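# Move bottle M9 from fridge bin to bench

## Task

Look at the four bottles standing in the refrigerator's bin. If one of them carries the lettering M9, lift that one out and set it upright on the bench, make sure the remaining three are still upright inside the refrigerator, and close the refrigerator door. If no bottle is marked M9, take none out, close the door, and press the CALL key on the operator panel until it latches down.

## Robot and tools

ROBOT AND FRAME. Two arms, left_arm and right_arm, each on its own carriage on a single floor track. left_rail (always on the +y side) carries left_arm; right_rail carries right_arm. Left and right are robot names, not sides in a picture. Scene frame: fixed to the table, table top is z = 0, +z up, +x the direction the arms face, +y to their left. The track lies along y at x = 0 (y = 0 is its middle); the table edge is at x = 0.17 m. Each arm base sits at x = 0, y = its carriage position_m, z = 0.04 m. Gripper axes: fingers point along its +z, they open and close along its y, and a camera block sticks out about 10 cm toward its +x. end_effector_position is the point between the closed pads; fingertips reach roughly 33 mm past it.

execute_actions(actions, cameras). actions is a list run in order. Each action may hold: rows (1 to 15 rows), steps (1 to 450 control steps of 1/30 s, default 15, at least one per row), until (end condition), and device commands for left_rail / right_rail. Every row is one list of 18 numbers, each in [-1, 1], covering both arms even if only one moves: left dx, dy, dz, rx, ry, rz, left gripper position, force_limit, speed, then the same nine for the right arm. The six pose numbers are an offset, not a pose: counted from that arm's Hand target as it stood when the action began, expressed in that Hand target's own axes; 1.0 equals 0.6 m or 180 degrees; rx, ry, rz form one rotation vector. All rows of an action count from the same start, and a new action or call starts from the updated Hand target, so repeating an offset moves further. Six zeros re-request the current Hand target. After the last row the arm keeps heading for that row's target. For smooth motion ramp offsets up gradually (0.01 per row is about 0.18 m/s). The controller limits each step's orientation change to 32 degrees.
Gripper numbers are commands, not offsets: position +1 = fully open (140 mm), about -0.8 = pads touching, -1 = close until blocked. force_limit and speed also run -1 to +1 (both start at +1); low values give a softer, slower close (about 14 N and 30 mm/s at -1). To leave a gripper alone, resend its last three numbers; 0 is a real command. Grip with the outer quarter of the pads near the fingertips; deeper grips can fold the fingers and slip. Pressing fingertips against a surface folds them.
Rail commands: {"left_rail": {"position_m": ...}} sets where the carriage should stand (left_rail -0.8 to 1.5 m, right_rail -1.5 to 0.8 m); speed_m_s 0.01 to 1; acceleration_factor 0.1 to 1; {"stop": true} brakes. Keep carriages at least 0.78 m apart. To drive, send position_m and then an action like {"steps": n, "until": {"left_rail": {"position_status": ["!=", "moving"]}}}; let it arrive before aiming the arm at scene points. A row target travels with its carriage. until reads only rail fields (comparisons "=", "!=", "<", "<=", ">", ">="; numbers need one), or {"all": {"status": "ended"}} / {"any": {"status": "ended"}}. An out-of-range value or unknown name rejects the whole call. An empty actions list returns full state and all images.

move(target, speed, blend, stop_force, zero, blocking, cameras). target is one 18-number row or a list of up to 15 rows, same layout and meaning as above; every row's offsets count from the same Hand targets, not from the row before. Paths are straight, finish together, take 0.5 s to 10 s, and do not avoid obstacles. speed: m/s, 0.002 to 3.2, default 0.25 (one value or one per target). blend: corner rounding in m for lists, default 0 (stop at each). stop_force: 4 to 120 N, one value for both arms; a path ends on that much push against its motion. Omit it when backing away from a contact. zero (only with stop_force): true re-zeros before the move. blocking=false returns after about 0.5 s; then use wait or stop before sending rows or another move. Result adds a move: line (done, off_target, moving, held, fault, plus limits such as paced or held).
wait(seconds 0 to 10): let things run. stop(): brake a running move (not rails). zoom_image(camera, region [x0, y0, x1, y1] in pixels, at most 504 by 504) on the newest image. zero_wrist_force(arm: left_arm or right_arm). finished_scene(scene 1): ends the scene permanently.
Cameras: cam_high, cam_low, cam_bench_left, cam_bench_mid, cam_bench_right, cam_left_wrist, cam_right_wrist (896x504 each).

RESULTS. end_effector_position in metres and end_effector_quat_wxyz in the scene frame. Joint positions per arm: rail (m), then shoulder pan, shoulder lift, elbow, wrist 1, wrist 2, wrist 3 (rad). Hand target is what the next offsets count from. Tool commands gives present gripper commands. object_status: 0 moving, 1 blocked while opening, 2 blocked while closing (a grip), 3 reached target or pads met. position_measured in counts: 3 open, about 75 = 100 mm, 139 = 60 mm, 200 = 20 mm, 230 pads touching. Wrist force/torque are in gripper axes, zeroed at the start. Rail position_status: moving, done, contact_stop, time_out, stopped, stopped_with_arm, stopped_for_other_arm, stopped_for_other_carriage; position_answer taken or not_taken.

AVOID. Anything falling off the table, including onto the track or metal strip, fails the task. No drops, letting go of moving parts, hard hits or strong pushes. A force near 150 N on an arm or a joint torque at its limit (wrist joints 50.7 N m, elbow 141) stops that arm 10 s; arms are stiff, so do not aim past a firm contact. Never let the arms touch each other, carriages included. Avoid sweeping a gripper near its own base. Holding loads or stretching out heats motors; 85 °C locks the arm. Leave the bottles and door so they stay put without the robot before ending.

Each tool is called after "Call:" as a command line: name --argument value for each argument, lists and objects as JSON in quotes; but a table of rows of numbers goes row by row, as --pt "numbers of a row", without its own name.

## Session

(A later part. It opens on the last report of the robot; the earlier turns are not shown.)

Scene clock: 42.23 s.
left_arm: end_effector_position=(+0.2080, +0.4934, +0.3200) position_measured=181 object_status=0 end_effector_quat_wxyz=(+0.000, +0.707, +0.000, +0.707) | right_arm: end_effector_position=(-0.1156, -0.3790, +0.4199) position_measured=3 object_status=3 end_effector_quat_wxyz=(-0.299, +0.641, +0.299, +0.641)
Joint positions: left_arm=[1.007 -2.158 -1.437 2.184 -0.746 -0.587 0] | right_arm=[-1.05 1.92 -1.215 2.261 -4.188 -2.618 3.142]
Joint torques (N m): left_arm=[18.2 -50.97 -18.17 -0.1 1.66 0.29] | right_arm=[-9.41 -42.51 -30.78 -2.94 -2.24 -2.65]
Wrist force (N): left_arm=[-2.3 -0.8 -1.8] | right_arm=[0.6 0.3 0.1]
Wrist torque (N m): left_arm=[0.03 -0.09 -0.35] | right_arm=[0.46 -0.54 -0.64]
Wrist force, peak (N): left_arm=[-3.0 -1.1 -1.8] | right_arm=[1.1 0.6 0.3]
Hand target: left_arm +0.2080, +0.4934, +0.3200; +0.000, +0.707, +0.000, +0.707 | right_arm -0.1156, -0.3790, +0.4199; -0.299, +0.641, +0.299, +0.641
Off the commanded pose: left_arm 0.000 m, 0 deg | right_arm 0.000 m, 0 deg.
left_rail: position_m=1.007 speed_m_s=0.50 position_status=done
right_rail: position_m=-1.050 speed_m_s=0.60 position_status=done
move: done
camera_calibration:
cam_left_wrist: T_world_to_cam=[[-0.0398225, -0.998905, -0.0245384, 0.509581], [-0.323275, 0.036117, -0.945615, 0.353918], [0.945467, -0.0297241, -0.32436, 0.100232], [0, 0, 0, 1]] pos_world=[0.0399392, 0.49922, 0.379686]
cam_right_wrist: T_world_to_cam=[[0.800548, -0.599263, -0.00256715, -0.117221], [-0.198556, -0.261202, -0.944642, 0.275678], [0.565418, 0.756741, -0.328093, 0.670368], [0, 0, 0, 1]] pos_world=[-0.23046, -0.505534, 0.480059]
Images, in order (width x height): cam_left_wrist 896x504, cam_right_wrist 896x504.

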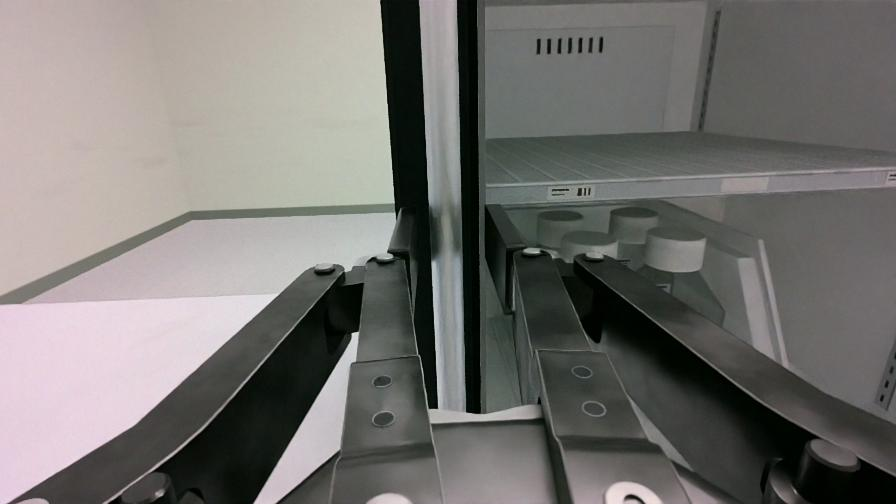

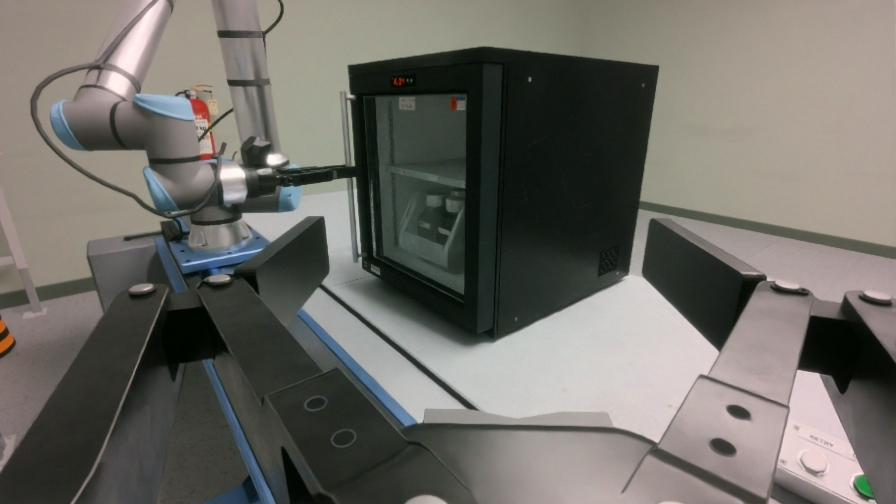

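Call:
move --target '[0,-0.0028,0,0,0,0,-1,0.3,-1, 0,0,0,0,0,0,1,1,1]' --speed 0.05 --cameras '["cam_left_wrist"]'

Call:
wait --seconds 1

Scene clock: 44.23 s.
left_arm: end_effector_position=(+0.2081, +0.4952, +0.3200) position_measured=211 object_status=0 end_effector_quat_wxyz=(+0.000, +0.707, +0.000, +0.707) | right_arm: end_effector_position=(-0.1156, -0.3790, +0.4199) position_measured=3 object_status=3 end_effector_quat_wxyz=(-0.299, +0.641, +0.299, +0.641)
Joint positions: left_arm=[1.007 -2.16 -1.44 2.187 -0.747 -0.589 0] | right_arm=[-1.05 1.92 -1.215 2.261 -4.188 -2.618 3.142]
Joint torques (N m): left_arm=[-6.65 -46.21 -32.46 -1.45 13.25 -0.29] | right_arm=[-8.68 -44.4 -30.46 -2.9 -2.07 -2.56]
Wrist force (N): left_arm=[1.8 -32.8 -19.7] | right_arm=[0.9 -0.1 0.1]
Wrist torque (N m): left_arm=[0.91 0.05 -0.50] | right_arm=[0.37 -0.59 -0.64]
Wrist force, peak (N): left_arm=[1.8 -32.8 -19.7] | right_arm=[1.2 -0.1 0.4]
Hand target: left_arm +0.2080, +0.4951, +0.3200; +0.000, +0.707, +0.000, +0.707 | right_arm -0.1156, -0.3790, +0.4199; -0.299, +0.641, +0.299, +0.641
Off the commanded pose: left_arm 0.000 m, 0 deg | right_arm 0.000 m, 0 deg.
left_rail: position_m=1.007 speed_m_s=0.50 position_status=done
right_rail: position_m=-1.050 speed_m_s=0.60 position_status=done
move: done
camera_calibration:
cam_left_wrist: T_world_to_cam=[[-0.0398225, -0.998905, -0.0245384, 0.511379], [-0.323275, 0.036117, -0.945615, 0.353853], [0.945467, -0.0297241, -0.32436, 0.100286], [0, 0, 0, 1]] pos_world=[0.0399392, 0.50102, 0.379686]
Images, in order (width x height): cam_left_wrist 896x504.

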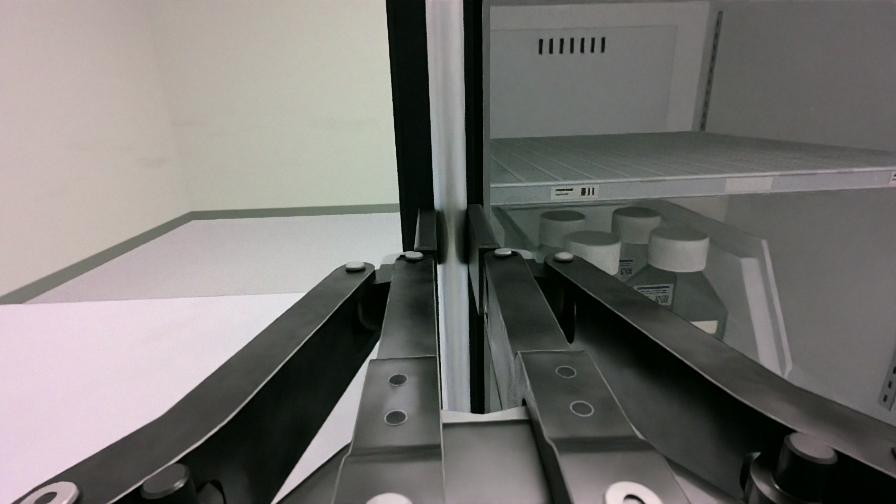

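Scene clock: 45.23 s.
left_arm: end_effector_position=(+0.2081, +0.4951, +0.3200) position_measured=211 object_status=2 end_effector_quat_wxyz=(+0.000, +0.707, +0.000, +0.707) | right_arm: end_effector_position=(-0.1156, -0.3790, +0.4199) position_measured=3 object_status=3 end_effector_quat_wxyz=(-0.299, +0.641, +0.299, +0.641)
Joint positions: left_arm=[1.007 -2.16 -1.44 2.187 -0.747 -0.589 0] | right_arm=[-1.05 1.92 -1.215 2.261 -4.188 -2.618 3.142]
Joint torques (N m): left_arm=[-3.32 -40.98 -51.56 -1.44 13.65 -0.74] | right_arm=[-9.05 -41.8 -30.76 -3.19 -2.22 -2.08]
Wrist force (N): left_arm=[2.7 -37.0 -20.8] | right_arm=[0.8 0.1 0.5]
Wrist torque (N m): left_arm=[1.05 0.08 -0.51] | right_arm=[0.42 -0.57 -0.63]
Wrist force, peak (N): left_arm=[3.0 -37.3 -21.4] | right_arm=[1.0 0.6 0.6]
Hand target: left_arm +0.2080, +0.4950, +0.3200; +0.000, +0.707, +0.000, +0.707 | right_arm -0.1156, -0.3790, +0.4199; -0.299, +0.641, +0.299, +0.641
Tool commands: left_gripper/position=-1.0 left_gripper/force_limit=+0.3 left_gripper/speed=-1.0 right_gripper/position=+1.0 right_gripper/force_limit=+1.0 right_gripper/speed=+1.0
Off the commanded pose: left_arm 0.000 m, 0 deg | right_arm 0.000 m, 0 deg.
left_rail: position_m=1.007 speed_m_s=0.50 position_status=done
right_rail: position_m=-1.050 speed_m_s=0.60 position_status=done
wait: 1.00 s

Call:
move --target '[0,-0.0020,0,0,0,0,-1,0.3,-1, 0,0,0,0,0,0,1,1,1]' --speed 0.02

Scene clock: 46.20 s.
left_arm: end_effector_position=(+0.2080, +0.4961, +0.3200) position_measured=211 object_status=2 end_effector_quat_wxyz=(+0.000, +0.707, +0.000, +0.707) | right_arm: end_effector_position=(-0.1156, -0.3790, +0.4199) position_measured=3 object_status=3 end_effector_quat_wxyz=(-0.299, +0.641, +0.299, +0.641)
Joint positions: left_arm=[1.007 -2.161 -1.442 2.189 -0.747 -0.59 0] | right_arm=[-1.05 1.92 -1.215 2.261 -4.188 -2.618 3.142]
Joint torques (N m): left_arm=[-7.96 -49.93 -16.03 0.2 -2.87 -0.9] | right_arm=[-9.04 -41.85 -30.89 -2.93 -2.24 -2.91]
Wrist force (N): left_arm=[0.1 1.6 -1.6] | right_arm=[1.3 0.0 0.7]
Wrist torque (N m): left_arm=[-0.15 0.01 -0.48] | right_arm=[0.38 -0.69 -0.64]
Wrist force, peak (N): left_arm=[3.1 -37.5 -21.3] | right_arm=[1.3 0.0 0.7]
Hand target: left_arm +0.2080, +0.4962, +0.3200; +0.000, +0.707, +0.000, +0.707 | right_arm -0.1156, -0.3790, +0.4199; -0.299, +0.641, +0.299, +0.641
Off the commanded pose: left_arm 0.000 m, 0 deg | right_arm 0.000 m, 0 deg.
left_rail: position_m=1.007 speed_m_s=0.50 position_status=done
right_rail: position_m=-1.050 speed_m_s=0.60 position_status=done
move: done

Call:
move --target '[0,0.0115,-0.0633,0,0,0,-1,0.3,-1, 0,0,0,0,0,0,1,1,1]' --speed 0.06 --stop_force 80 --cameras '["cam_left_wrist","cam_right_wrist"]'

Scene clock: 48.37 s.
left_arm: end_effector_position=(+0.1701, +0.4894, +0.3200) position_measured=211 object_status=2 end_effector_quat_wxyz=(+0.000, +0.707, +0.000, +0.707) | right_arm: end_effector_position=(-0.1156, -0.3790, +0.4199) position_measured=3 object_status=3 end_effector_quat_wxyz=(-0.299, +0.641, +0.299, +0.641)
Joint positions: left_arm=[1.007 -2.214 -1.415 2.157 -0.742 -0.643 0] | right_arm=[-1.05 1.92 -1.215 2.261 -4.188 -2.618 3.142]
Joint torques (N m): left_arm=[-5.5 -35.29 -36.76 5.98 -10.18 -0.12] | right_arm=[-10.25 -43.07 -30.5 -3.08 -2.27 -2.84]
Wrist force (N): left_arm=[-2.5 22.8 6.4] | right_arm=[0.9 0.1 0.3]
Wrist torque (N m): left_arm=[-0.11 -0.02 -0.48] | right_arm=[0.40 -0.60 -0.63]
Wrist force, peak (N): left_arm=[-2.5 22.8 6.4] | right_arm=[1.2 0.2 0.5]
Hand target: left_arm +0.1701, +0.4894, +0.3200; +0.000, +0.707, +0.000, +0.707 | right_arm -0.1156, -0.3790, +0.4199; -0.299, +0.641, +0.299, +0.641
Off the commanded pose: left_arm 0.000 m, 0 deg | right_arm 0.000 m, 0 deg.
left_rail: position_m=1.007 speed_m_s=0.50 position_status=done
right_rail: position_m=-1.050 speed_m_s=0.60 position_status=done
move: done
camera_calibration:
cam_left_wrist: T_world_to_cam=[[-0.0398225, -0.998905, -0.0245384, 0.504072], [-0.323275, 0.036117, -0.945615, 0.341778], [0.945467, -0.0297241, -0.32436, 0.136041], [0, 0, 0, 1]] pos_world=[0.0019392, 0.49522, 0.379686]
cam_right_wrist: T_world_to_cam=[[0.800548, -0.599263, -0.00256715, -0.117221], [-0.198556, -0.261202, -0.944642, 0.275678], [0.565418, 0.756741, -0.328093, 0.670368], [0, 0, 0, 1]] pos_world=[-0.23046, -0.505534, 0.480059]
Images, in order (width x height): cam_left_wrist 896x504, cam_right_wrist 896x504.

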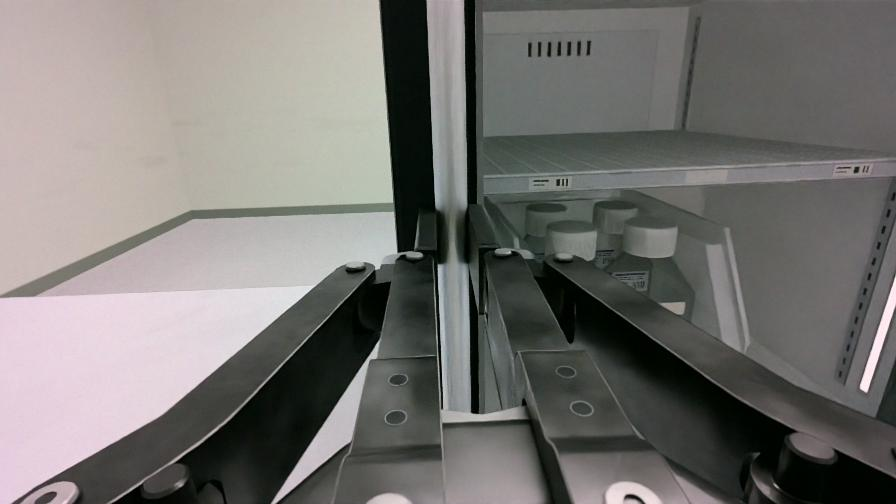

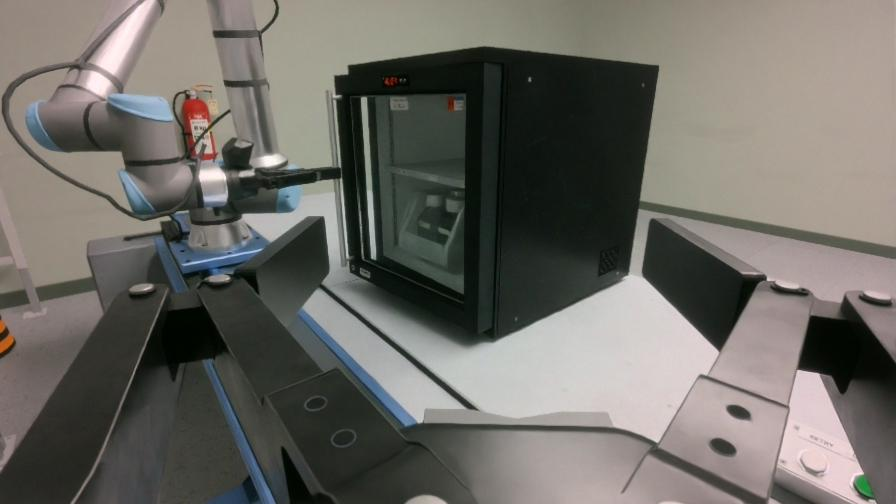

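Call:
move --pt "0 0.0195 -0.0625 0 0 0 -1 0.3 -1 0 0 0 0 0 0 1 1 1" --pt "0 0.043 -0.1228 0 0 0 -1 0.3 -1 0 0 0 0 0 0 1 1 1" --blend '[0.01,0]' --speed 0.1 --stop_force 80

Scene clock: 52.47 s.
left_arm: end_effector_position=(+0.0964, +0.4635, +0.3200) position_measured=211 object_status=2 end_effector_quat_wxyz=(+0.000, +0.707, +0.000, +0.707) | right_arm: end_effector_position=(-0.1156, -0.3790, +0.4199) position_measured=3 object_status=3 end_effector_quat_wxyz=(-0.299, +0.641, +0.299, +0.641)
Joint positions: left_arm=[1.007 -2.29 -1.339 2.06 -0.721 -0.719 0] | right_arm=[-1.05 1.92 -1.215 2.261 -4.188 -2.618 3.142]
Joint torques (N m): left_arm=[-6.81 -37.39 -53.45 1.13 11.17 -2.24] | right_arm=[-8.19 -44.34 -30.94 -2.84 -2.43 -2.26]
Wrist force (N): left_arm=[2.2 -36.4 -15.1] | right_arm=[0.9 0.3 0.3]
Wrist torque (N m): left_arm=[1.27 0.15 -0.44] | right_arm=[0.45 -0.59 -0.64]
Wrist force, peak (N): left_arm=[3.3 -42.1 -19.4] | right_arm=[1.2 0.3 0.4]
Hand target: left_arm +0.0964, +0.4635, +0.3200; +0.000, +0.707, +0.000, +0.707 | right_arm -0.1156, -0.3790, +0.4199; -0.299, +0.641, +0.299, +0.641
Off the commanded pose: left_arm 0.000 m, 0 deg | right_arm 0.000 m, 0 deg.
left_rail: position_m=1.007 speed_m_s=0.50 position_status=done
right_rail: position_m=-1.050 speed_m_s=0.60 position_status=done
move: done

Call:
move --pt "0 0.0268 -0.0583 0 0 0 -1 0.3 -1 0 0 0 0 0 0 1 1 1" --pt "0 0.0747 -0.1352 0 0 0 -1 0.3 -1 0 0 0 0 0 0 1 1 1" --blend '[0.01,0]' --speed 0.1 --stop_force 80 --cameras '["cam_left_wrist","cam_right_wrist"]'

Scene clock: 54.87 s.
left_arm: end_effector_position=(+0.0153, +0.4187, +0.3200) position_measured=211 object_status=2 end_effector_quat_wxyz=(+0.000, +0.707, +0.000, +0.707) | right_arm: end_effector_position=(-0.1156, -0.3790, +0.4199) position_measured=3 object_status=3 end_effector_quat_wxyz=(-0.299, +0.641, +0.299, +0.641)
Joint positions: left_arm=[1.007 -2.338 -1.231 1.909 -0.678 -0.767 0] | right_arm=[-1.05 1.92 -1.215 2.261 -4.188 -2.618 3.142]
Joint torques (N m): left_arm=[1.77 -45.89 -48.27 -0.67 12.48 -2.29] | right_arm=[-7.39 -44.42 -30.86 -2.88 -2.23 -2.71]
Wrist force (N): left_arm=[10.0 -39.2 -26.7] | right_arm=[0.8 0.3 0.3]
Wrist torque (N m): left_arm=[1.55 0.46 -0.41] | right_arm=[0.45 -0.57 -0.64]
Wrist force, peak (N): left_arm=[10.4 -56.5 -34.6] | right_arm=[1.3 0.2 0.2]
Hand target: left_arm +0.0153, +0.4187, +0.3200; +0.000, +0.707, +0.000, +0.707 | right_arm -0.1156, -0.3790, +0.4199; -0.299, +0.641, +0.299, +0.641
Off the commanded pose: left_arm 0.000 m, 0 deg | right_arm 0.000 m, 0 deg.
left_rail: position_m=1.007 speed_m_s=0.50 position_status=done
right_rail: position_m=-1.050 speed_m_s=0.60 position_status=done
move: done
camera_calibration:
cam_left_wrist: T_world_to_cam=[[-0.0398225, -0.998905, -0.0245384, 0.427385], [-0.323275, 0.036117, -0.945615, 0.294285], [0.945467, -0.0297241, -0.32436, 0.280301], [0, 0, 0, 1]] pos_world=[-0.152861, 0.42462, 0.379686]
cam_right_wrist: T_world_to_cam=[[0.800548, -0.599263, -0.00256715, -0.117221], [-0.198556, -0.261202, -0.944642, 0.275678], [0.565418, 0.756741, -0.328093, 0.670368], [0, 0, 0, 1]] pos_world=[-0.23046, -0.505534, 0.480059]
Images, in order (width x height): cam_left_wrist 896x504, cam_right_wrist 896x504.

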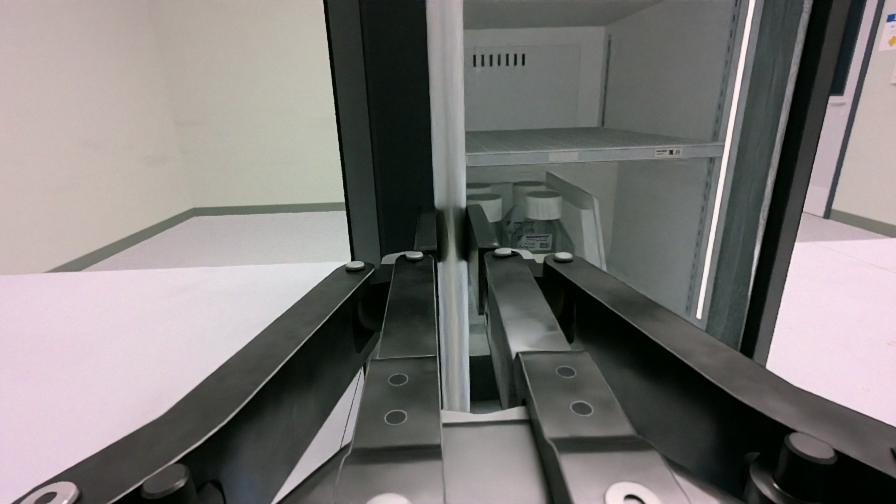

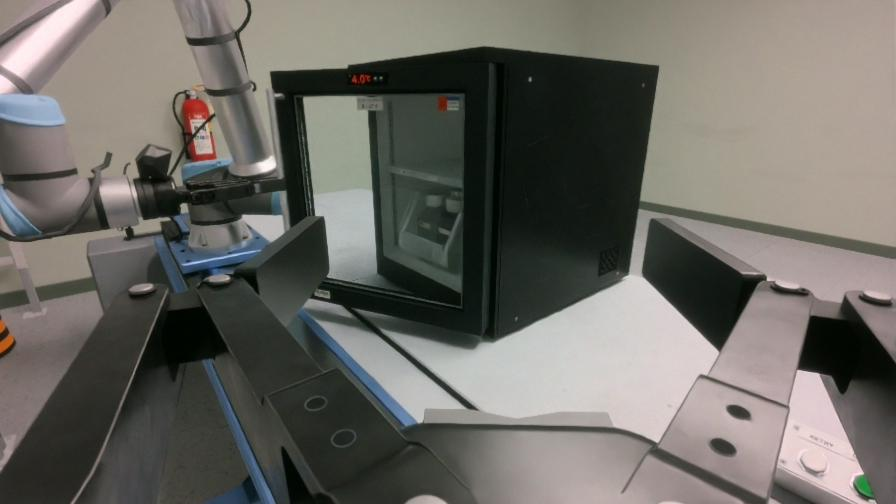

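Call:
move --target '[0,-0.002,0,0,0,0,-1,0.3,-1, 0,0,0,0,0,0,1,1,1]' --speed 0.02

Call:
move --target '[0,0,0,0,0,0,0,0.3,-0.5, 0,0,0,0,0,0,1,1,1]' --speed 0.05

Call:
move --target '[0,0,-0.2,0,0,0,0,0.3,-0.5, 0,0,0,0,0,0,1,1,1]' --speed 0.2 --cameras '["cam_right_wrist"]'

Scene clock: 55.87 s.
left_arm: end_effector_position=(+0.0153, +0.4198, +0.3200) position_measured=211 object_status=2 end_effector_quat_wxyz=(+0.000, +0.707, +0.000, +0.707) | right_arm: end_effector_position=(-0.1156, -0.3790, +0.4199) position_measured=3 object_status=3 end_effector_quat_wxyz=(-0.299, +0.641, +0.299, +0.641)
Joint positions: left_arm=[1.007 -2.339 -1.232 1.911 -0.679 -0.768 0] | right_arm=[-1.05 1.92 -1.215 2.261 -4.188 -2.618 3.142]
Joint torques (N m): left_arm=[-7.18 -66.25 -19 -2.12 0.2 -1.91] | right_arm=[-6.96 -41.74 -30.07 -2.94 -2.49 -2.62]
Wrist force (N): left_arm=[6.3 -5.2 -2.9] | right_arm=[0.6 0.3 0.2]
Wrist torque (N m): left_arm=[0.49 0.29 -0.41] | right_arm=[0.45 -0.52 -0.63]
Wrist force, peak (N): left_arm=[10.6 -39.6 -26.9] | right_arm=[0.9 0.4 0.7]
Hand target: left_arm +0.0153, +0.4199, +0.3200; +0.000, +0.707, +0.000, +0.707 | right_arm -0.1156, -0.3790, +0.4199; -0.299, +0.641, +0.299, +0.641
Off the commanded pose: left_arm 0.000 m, 0 deg | right_arm 0.000 m, 0 deg.
left_rail: position_m=1.007 speed_m_s=0.50 position_status=done
right_rail: position_m=-1.050 speed_m_s=0.60 position_status=done
move: done

Scene clock: 56.77 s.
left_arm: end_effector_position=(+0.0153, +0.4199, +0.3200) position_measured=129 object_status=0 end_effector_quat_wxyz=(+0.000, +0.707, +0.000, +0.707) | right_arm: end_effector_position=(-0.1156, -0.3790, +0.4199) position_measured=3 object_status=3 end_effector_quat_wxyz=(-0.299, +0.641, +0.299, +0.641)
Joint positions: left_arm=[1.007 -2.339 -1.232 1.911 -0.679 -0.768 0] | right_arm=[-1.05 1.92 -1.215 2.261 -4.188 -2.618 3.142]
Joint torques (N m): left_arm=[-10.39 -70.22 -18.96 4.71 -2.05 -1.7] | right_arm=[-9.28 -42.47 -30.45 -2.93 -2.11 -2.27]
Wrist force (N): left_arm=[-2.5 -0.6 -1.3] | right_arm=[0.7 0.4 0.1]
Wrist torque (N m): left_arm=[0.02 -0.05 -0.36] | right_arm=[0.48 -0.56 -0.63]
Wrist force, peak (N): left_arm=[6.0 -4.9 -2.5] | right_arm=[1.1 -0.1 0.5]
Hand target: left_arm +0.0153, +0.4199, +0.3200; +0.000, +0.707, +0.000, +0.707 | right_arm -0.1156, -0.3790, +0.4199; -0.299, +0.641, +0.299, +0.641
Off the commanded pose: left_arm 0.000 m, 0 deg | right_arm 0.000 m, 0 deg.
left_rail: position_m=1.007 speed_m_s=0.50 position_status=done
right_rail: position_m=-1.050 speed_m_s=0.60 position_status=done
move: done

Scene clock: 57.90 s.
left_arm: end_effector_position=(-0.1046, +0.4199, +0.3200) position_measured=129 object_status=3 end_effector_quat_wxyz=(+0.000, +0.707, +0.000, +0.707) | right_arm: end_effector_position=(-0.1156, -0.3790, +0.4199) position_measured=3 object_status=3 end_effector_quat_wxyz=(-0.299, +0.641, +0.299, +0.641)
Joint positions: left_arm=[1.007 -2.458 -1.141 1.774 -0.633 -0.887 0] | right_arm=[-1.05 1.92 -1.215 2.261 -4.188 -2.618 3.142]
Joint torques (N m): left_arm=[-7.71 -58.42 -46.8 4.54 -1.21 -2.4] | right_arm=[-9.35 -42.83 -30.35 -3 -2.49 -2.63]
Wrist force (N): left_arm=[-2.6 -0.9 -1.6] | right_arm=[1.0 0.2 0.3]
Wrist torque (N m): left_arm=[-0.06 0.03 -0.37] | right_arm=[0.45 -0.61 -0.63]
Wrist force, peak (N): left_arm=[-2.8 -1.2 -3.6] | right_arm=[1.2 0.2 0.5]
Hand target: left_arm -0.1047, +0.4199, +0.3200; +0.000, +0.707, +0.000, +0.707 | right_arm -0.1156, -0.3790, +0.4199; -0.299, +0.641, +0.299, +0.641
Off the commanded pose: left_arm 0.000 m, 0 deg | right_arm 0.000 m, 0 deg.
left_rail: position_m=1.007 speed_m_s=0.50 position_status=done
right_rail: position_m=-1.050 speed_m_s=0.60 position_status=done
move: done
camera_calibration:
cam_right_wrist: T_world_to_cam=[[0.800548, -0.599263, -0.00256715, -0.117221], [-0.198556, -0.261202, -0.944642, 0.275678], [0.565418, 0.756741, -0.328093, 0.670368], [0, 0, 0, 1]] pos_world=[-0.23046, -0.505534, 0.480059]
Images, in order (width x height): cam_right_wrist 896x504.

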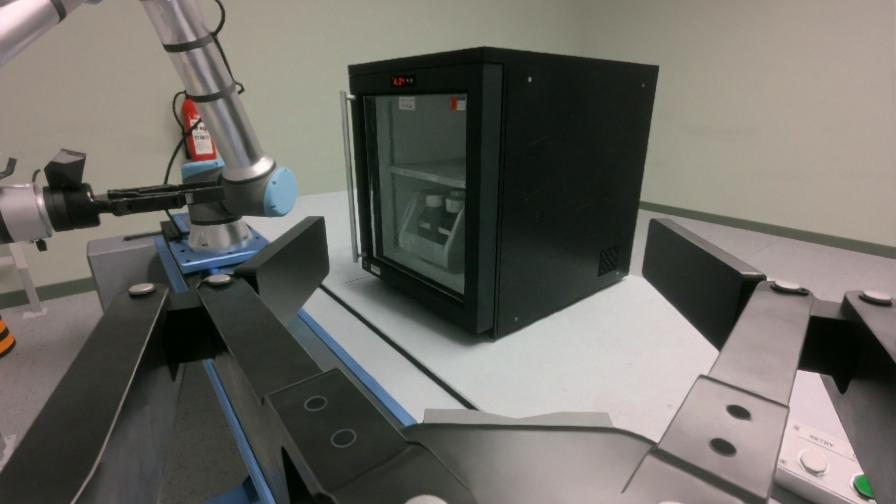

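Call:
execute_actions --actions '[{"left_rail": {"position_m": 1.35}, "right_rail": {"position_m": -0.75}, "steps": 60, "until": {"all": {"status": "ended"}}}]'

Call:
move --target '[0,0,0,0,0,0,0,0.3,-0.5, -0.1,-0.254,0.8838,-0.1111,0,0,-0.03,0.3,0]' --speed 0.3 --cameras '["cam_right_wrist","cam_left_wrist"]'

Scene clock: 61.17 s.
left_arm: end_effector_position=(-0.1048, +0.7629, +0.3200) position_measured=129 object_status=3 end_effector_quat_wxyz=(+0.000, +0.707, +0.000, +0.707) | right_arm: end_effector_position=(-0.1156, -0.0790, +0.4199) position_measured=3 object_status=3 end_effector_quat_wxyz=(-0.299, +0.641, +0.299, +0.641)
Joint positions: left_arm=[1.35 -2.458 -1.141 1.774 -0.633 -0.888 0] | right_arm=[-0.75 1.92 -1.215 2.261 -4.188 -2.618 3.142]
Joint torques (N m): left_arm=[4.71 -73.13 -29.55 2.75 -0.39 -2.28] | right_arm=[11.76 -60.42 -15.12 -2.21 -2.2 -2.84]
Wrist force (N): left_arm=[-2.3 -1.0 -1.4] | right_arm=[1.0 0.4 0.2]
Wrist torque (N m): left_arm=[-0.09 -0.03 -0.37] | right_arm=[0.48 -0.61 -0.63]
Wrist force, peak (N): left_arm=[-2.8 -2.7 -1.7] | right_arm=[0.8 2.0 -1.7]
Hand target: left_arm -0.1047, +0.7629, +0.3200; +0.000, +0.707, +0.000, +0.707 | right_arm -0.1156, -0.0790, +0.4199; -0.299, +0.641, +0.299, +0.641
Tool commands: left_gripper/position=+0.0 left_gripper/force_limit=+0.3 left_gripper/speed=-0.5 right_gripper/position=+1.0 right_gripper/force_limit=+1.0 right_gripper/speed=+1.0
Off the commanded pose: left_arm 0.000 m, 0 deg | right_arm 0.000 m, 0 deg.
left_rail: position_m=1.350 speed_m_s=0.50 position_status=done
right_rail: position_m=-0.750 speed_m_s=0.60 position_status=done

Scene clock: 63.73 s.
left_arm: end_effector_position=(-0.1047, +0.7629, +0.3200) position_measured=129 object_status=3 end_effector_quat_wxyz=(+0.000, +0.707, +0.000, +0.707) | right_arm: end_effector_position=(+0.1084, +0.4252, +0.3599) position_measured=132 object_status=3 end_effector_quat_wxyz=(-0.183, +0.683, +0.183, +0.683)
Joint positions: left_arm=[1.35 -2.458 -1.141 1.774 -0.633 -0.888 0] | right_arm=[-0.75 1.583 -0.552 1.109 -3.698 -2.63 3.141]
Joint torques (N m): left_arm=[14.88 -74.96 -21.23 1.59 1.6 -1.85] | right_arm=[-9.48 -108.06 -47.41 0.39 -3.13 -2.75]
Wrist force (N): left_arm=[-2.7 -0.8 -1.8] | right_arm=[1.1 -0.3 0.5]
Wrist torque (N m): left_arm=[-0.05 0.04 -0.36] | right_arm=[0.31 -0.69 -0.63]
Wrist force, peak (N): left_arm=[-3.1 -0.7 -1.4] | right_arm=[1.1 -2.3 2.3]
Hand target: left_arm -0.1047, +0.7629, +0.3200; +0.000, +0.707, +0.000, +0.707 | right_arm +0.1084, +0.4252, +0.3599; -0.183, +0.683, +0.183, +0.683
Off the commanded pose: left_arm 0.000 m, 0 deg | right_arm 0.000 m, 0 deg.
left_rail: position_m=1.350 speed_m_s=0.50 position_status=done
right_rail: position_m=-0.750 speed_m_s=0.60 position_status=done
move: done
camera_calibration:
cam_left_wrist: T_world_to_cam=[[-0.0398225, -0.998905, -0.0245384, 0.76643], [-0.323275, 0.036117, -0.945615, 0.24306], [0.945467, -0.0297241, -0.32436, 0.403988], [0, 0, 0, 1]] pos_world=[-0.272861, 0.76882, 0.379686]
cam_right_wrist: T_world_to_cam=[[0.547366, -0.836889, -0.00256645, 0.313618], [-0.275912, -0.177563, -0.944639, 0.446377], [0.790103, 0.517772, -0.3281, -0.0073503], [0, 0, 0, 1]] pos_world=[-0.0426954, 0.345529, 0.420059]
Images, in order (width x height): cam_left_wrist 896x504, cam_right_wrist 896x504.

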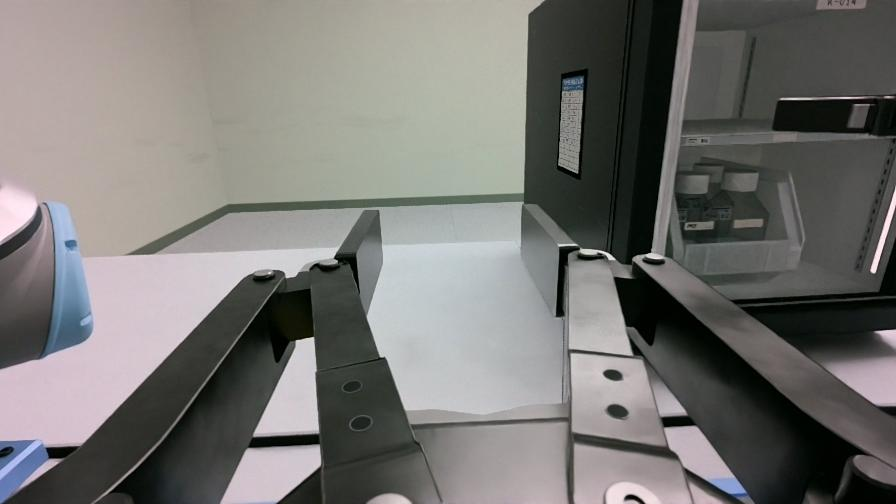

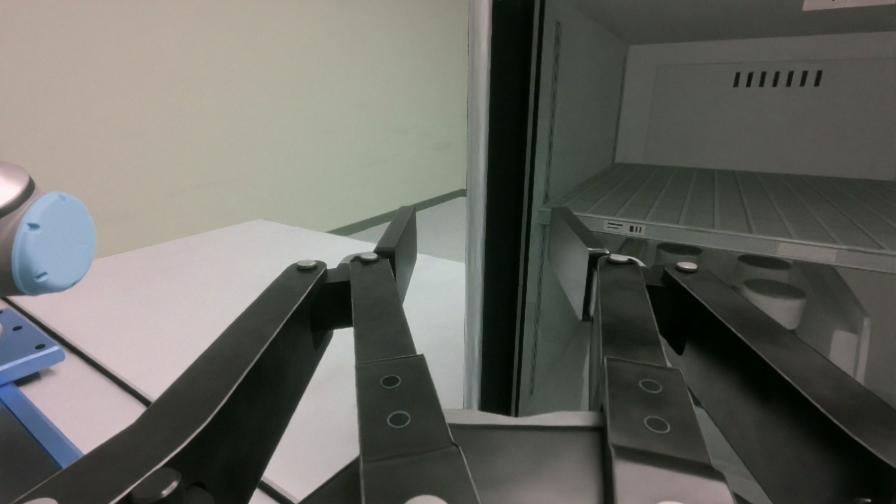

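Call:
zoom_image --camera "cam_right_wrist" --region '[380, 120, 600, 300]'

Scaled by 2.291 from the camera's 896x504 image, which has a finer 1280x720 frame.

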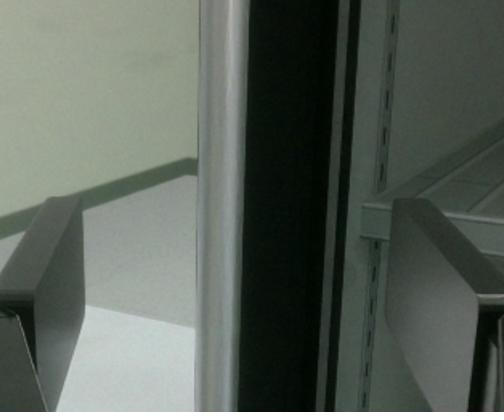

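Call:
move --pt "0 0 0 0 0 0 0 0.3 -0.5 0 -0.0037 0.0 0 0 0 -0.22 0.3 0" --pt "0 0 0 0 0 0 0 0.3 -0.5 0 -0.0037 0.19 0 0 0 -0.22 0.3 0" --speed 0.12 --stop_force 25 --cameras '["cam_right_wrist","cam_left_wrist"]'

Call:
zoom_image --camera "cam_right_wrist" --region '[360, 100, 620, 340]'

Call:
zoom_image --camera "cam_left_wrist" --region '[600, 0, 896, 260]'

Scene clock: 68.17 s.
left_arm: end_effector_position=(-0.1047, +0.7629, +0.3200) position_measured=129 object_status=3 end_effector_quat_wxyz=(+0.000, +0.707, +0.000, +0.707) | right_arm: end_effector_position=(+0.2060, +0.4841, +0.3599) position_measured=157 object_status=3 end_effector_quat_wxyz=(-0.183, +0.683, +0.183, +0.683)
Joint positions: left_arm=[1.35 -2.458 -1.141 1.774 -0.633 -0.888 0] | right_arm=[-0.75 1.49 -0.475 0.95 -3.616 -2.537 3.141]
Joint torques (N m): left_arm=[17.04 -75.94 -21.44 1.72 1.77 -1.81] | right_arm=[-7.56 -111.27 -48.71 0.38 3.25 1.12]
Wrist force (N): left_arm=[-2.7 -0.8 -1.7] | right_arm=[0.9 0.2 0.8]
Wrist torque (N m): left_arm=[-0.04 0.05 -0.36] | right_arm=[0.45 -0.63 -0.67]
Wrist force, peak (N): left_arm=[-2.9 -0.8 -1.9] | right_arm=[0.9 -0.1 2.5]
Hand target: left_arm -0.1047, +0.7629, +0.3200; +0.000, +0.707, +0.000, +0.707 | right_arm +0.2060, +0.4841, +0.3599; -0.183, +0.683, +0.183, +0.683
Off the commanded pose: left_arm 0.000 m, 0 deg | right_arm 0.000 m, 0 deg.
left_rail: position_m=1.350 speed_m_s=0.50 position_status=done
right_rail: position_m=-0.750 speed_m_s=0.60 position_status=done
move: done
camera_calibration:
cam_left_wrist: T_world_to_cam=[[-0.0398225, -0.998905, -0.0245384, 0.76643], [-0.323275, 0.036117, -0.945615, 0.24306], [0.945467, -0.0297241, -0.32436, 0.403988], [0, 0, 0, 1]] pos_world=[-0.272861, 0.76882, 0.379686]
cam_right_wrist: T_world_to_cam=[[0.547324, -0.836917, -0.00254841, 0.309577], [-0.27589, -0.177549, -0.944649, 0.483779], [0.79014, 0.517732, -0.328074, -0.11501], [0, 0, 0, 1]] pos_world=[0.0549044, 0.404529, 0.420059]
Images, in order (width x height): cam_left_wrist 896x504, cam_right_wrist 896x504.

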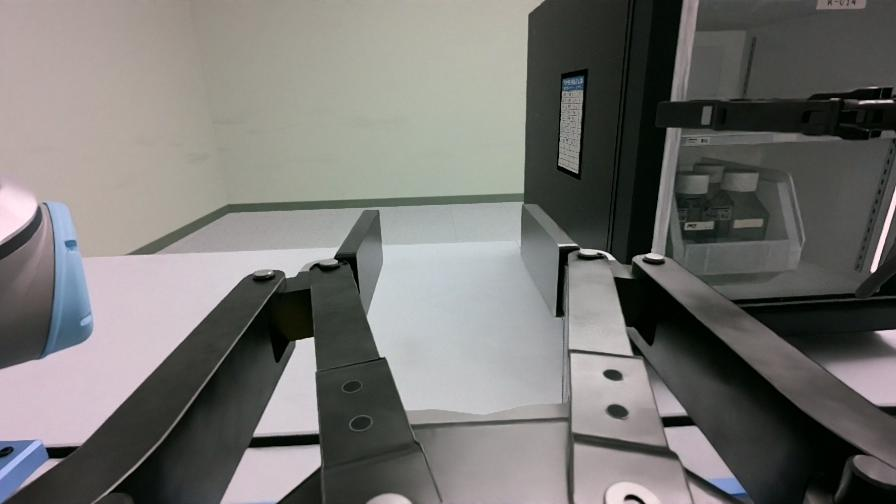

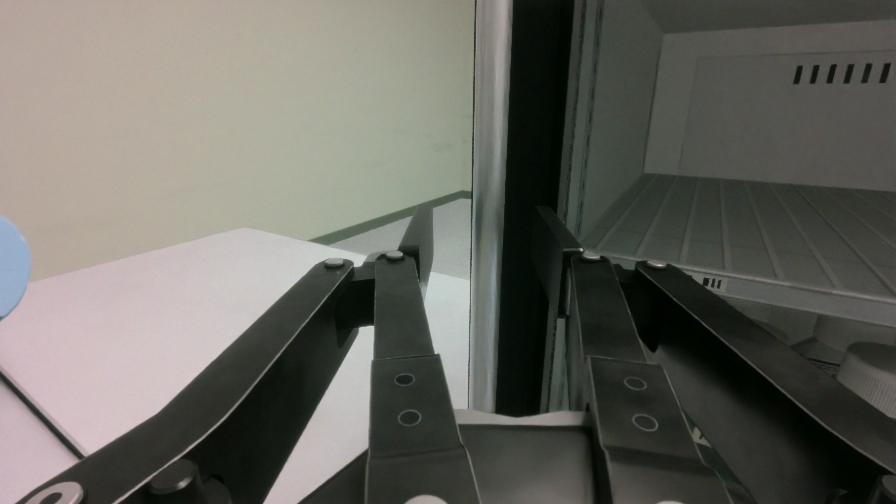

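Scaled by 1.938 from the camera's 896x504 image, which has a finer 1280x720 frame.

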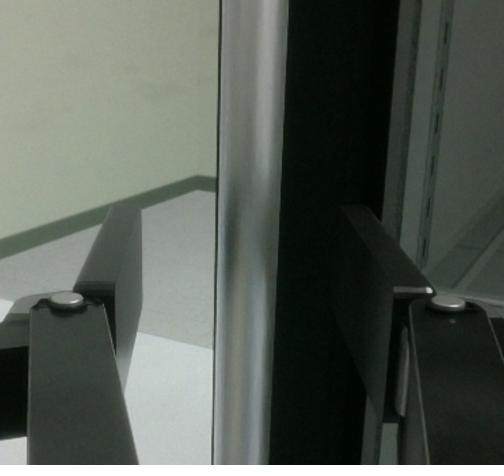

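Scaled by 1.703 from the camera's 896x504 image, which has a finer 1280x720 frame.

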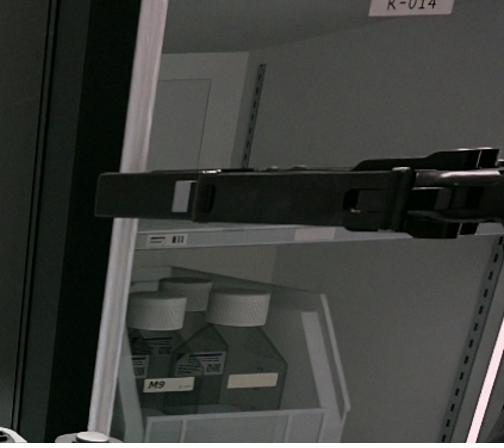

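Call:
move --target '[0,0,0,0,0,0,0,0.3,-0.5, 0,0.0037,-0.0075,0,0,0,-0.22,0.3,0]' --speed 0.05

Call:
move --target '[0,0,0,0,0,0,0,0.3,-0.5, 0,0,0,0,0,0,-1,0.3,-1]' --speed 0.05 --cameras '["cam_right_wrist"]'

Call:
wait --seconds 0.7

Scene clock: 69.43 s.
left_arm: end_effector_position=(-0.1047, +0.7629, +0.3200) position_measured=129 object_status=3 end_effector_quat_wxyz=(+0.000, +0.707, +0.000, +0.707) | right_arm: end_effector_position=(+0.2032, +0.4800, +0.3599) position_measured=157 object_status=3 end_effector_quat_wxyz=(-0.183, +0.683, +0.183, +0.683)
Joint positions: left_arm=[1.35 -2.458 -1.141 1.774 -0.633 -0.888 0] | right_arm=[-0.75 1.493 -0.482 0.964 -3.624 -2.54 3.141]
Joint torques (N m): left_arm=[16.33 -74.68 -21.98 1.67 1.65 -1.93] | right_arm=[11.11 -130.03 -31.99 -4.57 -3.12 0.91]
Wrist force (N): left_arm=[-2.5 -0.6 -1.8] | right_arm=[0.7 0.0 0.6]
Wrist torque (N m): left_arm=[-0.01 0.01 -0.36] | right_arm=[0.40 -0.59 -0.67]
Wrist force, peak (N): left_arm=[-2.9 -0.5 -1.6] | right_arm=[1.1 -0.4 1.0]
Hand target: left_arm -0.1047, +0.7629, +0.3200; +0.000, +0.707, +0.000, +0.707 | right_arm +0.2032, +0.4800, +0.3599; -0.183, +0.683, +0.183, +0.683
Off the commanded pose: left_arm 0.000 m, 0 deg | right_arm 0.000 m, 0 deg.
left_rail: position_m=1.350 speed_m_s=0.50 position_status=done
right_rail: position_m=-0.750 speed_m_s=0.60 position_status=done
move: done

Scene clock: 71.13 s.
left_arm: end_effector_position=(-0.1047, +0.7629, +0.3200) position_measured=129 object_status=3 end_effector_quat_wxyz=(+0.000, +0.707, +0.000, +0.707) | right_arm: end_effector_position=(+0.2032, +0.4799, +0.3599) position_measured=212 object_status=0 end_effector_quat_wxyz=(-0.183, +0.683, +0.183, +0.683)
Joint positions: left_arm=[1.35 -2.458 -1.141 1.774 -0.633 -0.888 0] | right_arm=[-0.75 1.493 -0.482 0.964 -3.624 -2.54 3.141]
Joint torques (N m): left_arm=[16.29 -76.24 -21.55 1.79 1.75 -1.6] | right_arm=[14.35 -128.25 -35.95 -1.09 4.45 1.54]
Wrist force (N): left_arm=[-2.1 -0.9 -1.5] | right_arm=[0.4 5.6 -4.6]
Wrist torque (N m): left_arm=[-0.06 -0.08 -0.36] | right_arm=[0.13 -0.66 -0.60]
Wrist force, peak (N): left_arm=[-3.1 -1.3 -1.7] | right_arm=[0.4 5.6 -4.6]
Hand target: left_arm -0.1047, +0.7629, +0.3200; +0.000, +0.707, +0.000, +0.707 | right_arm +0.2032, +0.4799, +0.3599; -0.183, +0.683, +0.183, +0.683
Off the commanded pose: left_arm 0.000 m, 0 deg | right_arm 0.000 m, 0 deg.
left_rail: position_m=1.350 speed_m_s=0.50 position_status=done
right_rail: position_m=-0.750 speed_m_s=0.60 position_status=done
move: done
camera_calibration:
cam_right_wrist: T_world_to_cam=[[0.547234, -0.836976, -0.00260075, 0.307645], [-0.27595, -0.177487, -0.944643, 0.482237], [0.790182, 0.517658, -0.32809, -0.110589], [0, 0, 0, 1]] pos_world=[0.0521043, 0.400329, 0.420059]
Images, in order (width x height): cam_right_wrist 896x504.

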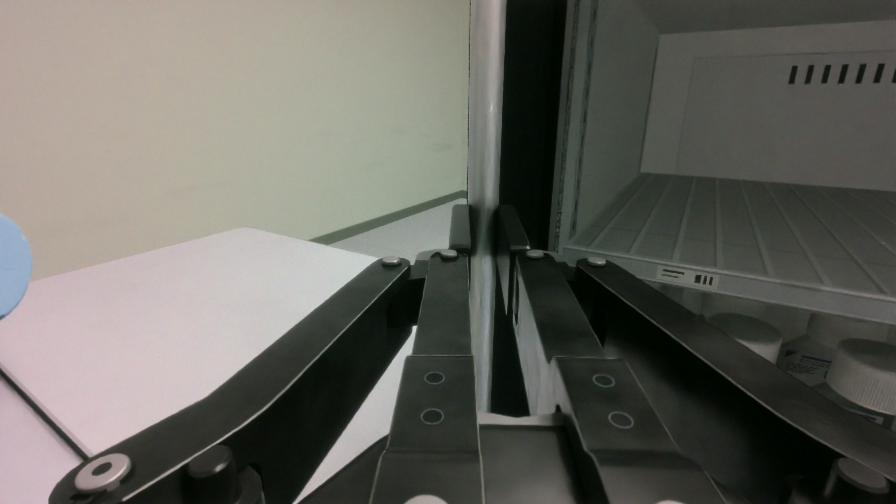

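Scene clock: 71.83 s.
left_arm: end_effector_position=(-0.1047, +0.7629, +0.3200) position_measured=129 object_status=3 end_effector_quat_wxyz=(+0.000, +0.707, +0.000, +0.707) | right_arm: end_effector_position=(+0.2032, +0.4799, +0.3599) position_measured=212 object_status=2 end_effector_quat_wxyz=(-0.183, +0.683, +0.183, +0.683)
Joint positions: left_arm=[1.35 -2.458 -1.141 1.774 -0.633 -0.888 0] | right_arm=[-0.75 1.493 -0.482 0.964 -3.624 -2.54 3.141]
Joint torques (N m): left_arm=[18.59 -73.9 -20.9 1.91 1.43 -1.16] | right_arm=[11.23 -127.61 -38.59 -0.74 5.73 1.64]
Wrist force (N): left_arm=[-2.5 -0.9 -1.3] | right_arm=[0.4 5.6 -4.4]
Wrist torque (N m): left_arm=[-0.08 0.00 -0.37] | right_arm=[0.15 -0.65 -0.61]
Wrist force, peak (N): left_arm=[-2.4 -0.8 -2.0] | right_arm=[0.5 5.7 -4.5]
Hand target: left_arm -0.1047, +0.7629, +0.3200; +0.000, +0.707, +0.000, +0.707 | right_arm +0.2032, +0.4799, +0.3599; -0.183, +0.683, +0.183, +0.683
Tool commands: left_gripper/position=+0.0 left_gripper/force_limit=+0.3 left_gripper/speed=-0.5 right_gripper/position=-1.0 right_gripper/force_limit=+0.3 right_gripper/speed=-1.0
Off the commanded pose: left_arm 0.000 m, 0 deg | right_arm 0.000 m, 0 deg.
left_rail: position_m=1.350 speed_m_s=0.50 position_status=done
right_rail: position_m=-0.750 speed_m_s=0.60 position_status=done
wait: 0.70 s

Call:
move --target '[0,0,0,0,0,0,0,0.3,-0.5, 0,-0.0184,-0.0616,0.0185,0,0,-1,0.3,-1]' --speed 0.06

Scene clock: 73.30 s.
left_arm: end_effector_position=(-0.1047, +0.7629, +0.3200) position_measured=129 object_status=3 end_effector_quat_wxyz=(+0.000, +0.707, +0.000, +0.707) | right_arm: end_effector_position=(+0.1658, +0.4710, +0.3599) position_measured=212 object_status=2 end_effector_quat_wxyz=(-0.203, +0.677, +0.203, +0.677)
Joint positions: left_arm=[1.35 -2.458 -1.141 1.774 -0.633 -0.888 0] | right_arm=[-0.75 1.517 -0.522 1.046 -3.666 -2.506 3.141]
Joint torques (N m): left_arm=[15.94 -76.13 -21.44 1.79 1.28 -1.9] | right_arm=[21.23 -128.21 -35.78 -2.44 7.84 1]
Wrist force (N): left_arm=[-2.4 -1.0 -1.4] | right_arm=[-0.6 12.4 -1.5]
Wrist torque (N m): left_arm=[-0.08 -0.03 -0.36] | right_arm=[0.22 -0.76 -0.59]
Wrist force, peak (N): left_arm=[-3.0 -0.7 -1.5] | right_arm=[0.9 -0.2 13.5]
Hand target: left_arm -0.1047, +0.7629, +0.3200; +0.000, +0.707, +0.000, +0.707 | right_arm +0.1657, +0.4710, +0.3599; -0.203, +0.677, +0.203, +0.677
Off the commanded pose: left_arm 0.000 m, 0 deg | right_arm 0.000 m, 0 deg.
left_rail: position_m=1.350 speed_m_s=0.50 position_status=done
right_rail: position_m=-0.750 speed_m_s=0.60 position_status=done
move: done

Call:
move --pt "0 0 0 0 0 0 0 0.3 -0.5 0 -0.0218 -0.0868 0.0261 0 0 -1 0.3 -1" --pt "0 0 0 0 0 0 0 0.3 -0.5 0 -0.0343 -0.1883 0.0556 0 0 -1 0.3 -1" --blend '[0.01,0]' --speed 0.1

Scene clock: 75.17 s.
left_arm: end_effector_position=(-0.1047, +0.7629, +0.3200) position_measured=129 object_status=3 end_effector_quat_wxyz=(+0.000, +0.707, +0.000, +0.707) | right_arm: end_effector_position=(+0.0601, +0.4261, +0.3599) position_measured=212 object_status=2 end_effector_quat_wxyz=(-0.261, +0.657, +0.261, +0.657)
Joint positions: left_arm=[1.35 -2.458 -1.141 1.774 -0.633 -0.888 0] | right_arm=[-0.75 1.585 -0.641 1.294 -3.794 -2.399 3.141]
Joint torques (N m): left_arm=[16.91 -74.78 -21.61 1.94 1.79 -1.38] | right_arm=[51.59 -122.4 -46.55 -0.19 24.26 2.51]
Wrist force (N): left_arm=[-2.3 -1.2 -1.5] | right_arm=[-7.8 56.1 -12.2]
Wrist torque (N m): left_arm=[-0.14 -0.04 -0.36] | right_arm=[-1.39 -0.96 -0.60]
Wrist force, peak (N): left_arm=[-2.9 -0.7 -1.9] | right_arm=[-7.8 56.1 -12.2]
Hand target: left_arm -0.1047, +0.7629, +0.3200; +0.000, +0.707, +0.000, +0.707 | right_arm +0.0600, +0.4261, +0.3599; -0.261, +0.657, +0.261, +0.657
Off the commanded pose: left_arm 0.000 m, 0 deg | right_arm 0.000 m, 0 deg.
left_rail: position_m=1.350 speed_m_s=0.50 position_status=done
right_rail: position_m=-0.750 speed_m_s=0.60 position_status=done
move: done

Call:
move --pt "0 0 0 0 0 0 0 0.3 -0.5 0 0.0027 -0.005 0 0 0 -1 0.3 -1" --pt "0 0 0 0 0 0 0 0.3 -0.5 0 -0.0148 -0.1288 0.0372 0 0 -1 0.3 -1" --blend '[0.003,0]' --speed 0.1

Scene clock: 77.13 s.
left_arm: end_effector_position=(-0.1047, +0.7629, +0.3200) position_measured=129 object_status=3 end_effector_quat_wxyz=(+0.000, +0.707, +0.000, +0.707) | right_arm: end_effector_position=(-0.0021, +0.3795, +0.3599) position_measured=212 object_status=2 end_effector_quat_wxyz=(-0.299, +0.641, +0.299, +0.641)
Joint positions: left_arm=[1.35 -2.458 -1.141 1.774 -0.633 -0.888 0] | right_arm=[-0.75 1.624 -0.725 1.469 -3.885 -2.322 3.141]
Joint torques (N m): left_arm=[17.17 -74.4 -20.55 1.91 1.78 -1.74] | right_arm=[43.32 -120.23 -40.71 -2.94 18.08 1.76]
Wrist force (N): left_arm=[-2.1 -0.7 -1.6] | right_arm=[-8.7 40.2 -5.6]
Wrist torque (N m): left_arm=[-0.03 -0.09 -0.36] | right_arm=[-0.87 -1.01 -0.64]
Wrist force, peak (N): left_arm=[-2.9 -1.2 -1.7] | right_arm=[-8.2 58.7 -12.5]
Hand target: left_arm -0.1047, +0.7629, +0.3200; +0.000, +0.707, +0.000, +0.707 | right_arm -0.0023, +0.3795, +0.3599; -0.299, +0.641, +0.299, +0.641
Off the commanded pose: left_arm 0.000 m, 0 deg | right_arm 0.000 m, 0 deg.
left_rail: position_m=1.350 speed_m_s=0.50 position_status=done
right_rail: position_m=-0.750 speed_m_s=0.60 position_status=done
move: done; blend cut to 0.0017 m at target 1

Call:
move --pt "0 0 0 0 0 0 0 0.3 -0.5 0 -0.0065 -0.1297 0.0372 0 0 -1 0.3 -1" --pt "0 0 0 0 0 0 0 0.3 -0.5 0 0.008 -0.2582 0.0739 0 0 -1 0.3 -1" --blend '[0.01,0]' --speed 0.1

Scene clock: 80.23 s.
left_arm: end_effector_position=(-0.1047, +0.7629, +0.3200) position_measured=129 object_status=3 end_effector_quat_wxyz=(+0.000, +0.707, +0.000, +0.707) | right_arm: end_effector_position=(-0.0981, +0.2577, +0.3599) position_measured=232 object_status=0 end_effector_quat_wxyz=(-0.371, +0.602, +0.371, +0.602)
Joint positions: left_arm=[1.35 -2.458 -1.141 1.774 -0.633 -0.888 0] | right_arm=[-0.75 1.678 -0.893 1.823 -4.071 -2.143 3.142]
Joint torques (N m): left_arm=[14.8 -74.34 -21.22 1.95 1.43 -0.77] | right_arm=[13.8 -93.84 -20.14 -4.99 3.47 0.01]
Wrist force (N): left_arm=[-2.3 -0.9 -1.5] | right_arm=[0.0 0.7 0.5]
Wrist torque (N m): left_arm=[-0.08 -0.04 -0.37] | right_arm=[0.53 -0.47 -0.65]
Wrist force, peak (N): left_arm=[-2.8 -0.9 -1.8] | right_arm=[-9.0 43.7 -6.0]
Hand target: left_arm -0.1047, +0.7629, +0.3200; +0.000, +0.707, +0.000, +0.707 | right_arm -0.0981, +0.2577, +0.3599; -0.371, +0.602, +0.371, +0.602
Off the commanded pose: left_arm 0.000 m, 0 deg | right_arm 0.000 m, 0 deg.
left_rail: position_m=1.350 speed_m_s=0.50 position_status=done
right_rail: position_m=-0.750 speed_m_s=0.60 position_status=done
move: done

Call:
execute_actions --actions '[]' --cameras '["cam_right_wrist", "cam_left_wrist"]'

Scene clock: 80.30 s.
left_arm: end_effector_position=(-0.1047, +0.7629, +0.3200) position_measured=129 object_status=3 end_effector_quat_wxyz=(+0.000, +0.707, +0.000, +0.707) | right_arm: end_effector_position=(-0.0981, +0.2577, +0.3599) position_measured=232 object_status=0 end_effector_quat_wxyz=(-0.371, +0.602, +0.371, +0.602)
Joint positions: left_arm=[1.35 -2.458 -1.141 1.774 -0.633 -0.888 0] | right_arm=[-0.75 1.678 -0.893 1.823 -4.071 -2.143 3.142]
Joint velocities: within noise
Joint torques (N m): left_arm=[15.4 -75.79 -20.59 1.74 1.91 -1.27] | right_arm=[14.42 -95.42 -20.05 -4.86 3.58 -0.13]
Motor temperatures (°C): left_arm=[39 34 32 38 46 41] | right_arm=[28 34 35 43 43 36]
Wrist force (N): left_arm=[-2.4 -0.6 -1.5] | right_arm=[-0.4 0.4 0.8]
Wrist torque (N m): left_arm=[0.01 -0.01 -0.36] | right_arm=[0.47 -0.38 -0.65]
Wrist force, peak (N): left_arm=[-2.8 -1.0 -1.5] | right_arm=[-0.4 0.4 0.8]
Hand target: left_arm -0.1047, +0.7629, +0.3200; +0.000, +0.707, +0.000, +0.707 | right_arm -0.0981, +0.2577, +0.3599; -0.371, +0.602, +0.371, +0.602
Tool commands: left_gripper/position=+0.0 left_gripper/force_limit=+0.3 left_gripper/speed=-0.5 right_gripper/position=-1.0 right_gripper/force_limit=+0.3 right_gripper/speed=-1.0
Off the commanded pose: left_arm 0.000 m, 0 deg | right_arm 0.000 m, 0 deg.
left_rail: position_m=1.350 speed_m_s=0.50 position_status=done
right_rail: position_m=-0.750 speed_m_s=0.60 position_status=done
camera_calibration:
cam_left_wrist: T_world_to_cam=[[-0.0398225, -0.998905, -0.0245384, 0.76643], [-0.323275, 0.036117, -0.945615, 0.24306], [0.945467, -0.0297241, -0.32436, 0.403988], [0, 0, 0, 1]] pos_world=[-0.272861, 0.76882, 0.379686]
cam_right_wrist: T_world_to_cam=[[0.917181, -0.398462, -0.00265643, 0.209896], [-0.133073, -0.30001, -0.944609, 0.405191], [0.375594, 0.866731, -0.328188, 0.11199], [0, 0, 0, 1]] pos_world=[-0.180656, 0.108132, 0.420058]
Images, in order (width x height): cam_left_wrist 896x504, cam_right_wrist 896x504.

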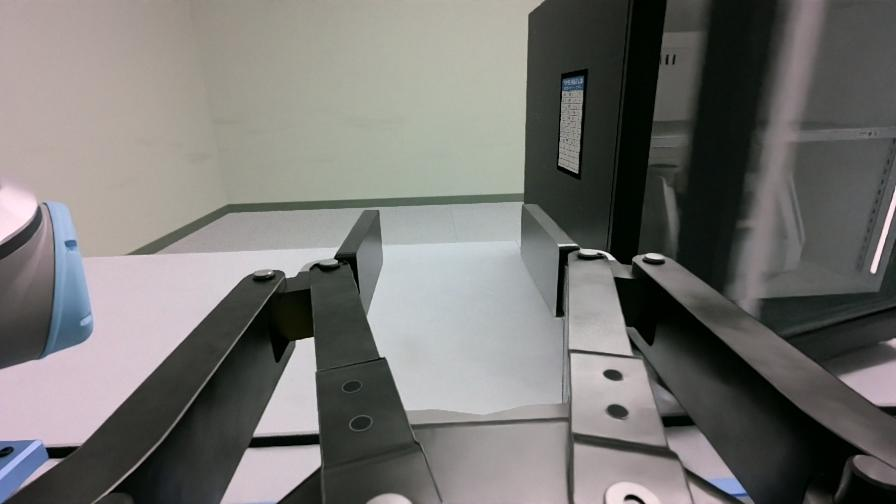

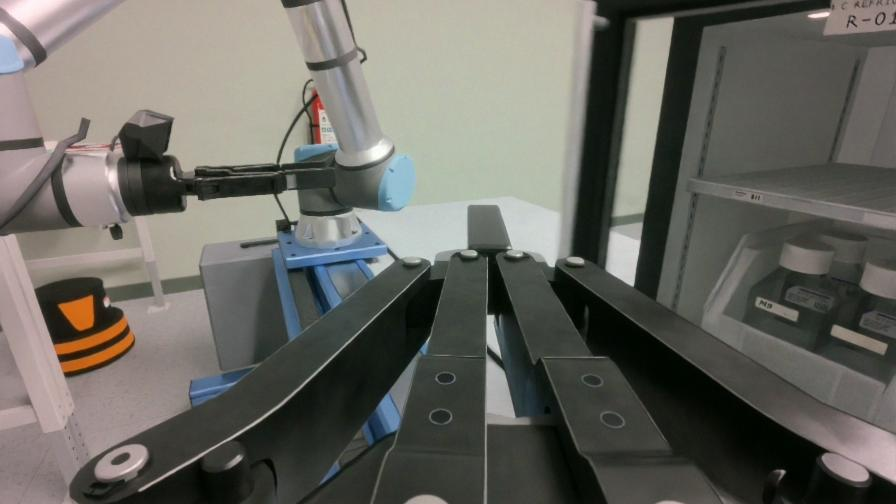

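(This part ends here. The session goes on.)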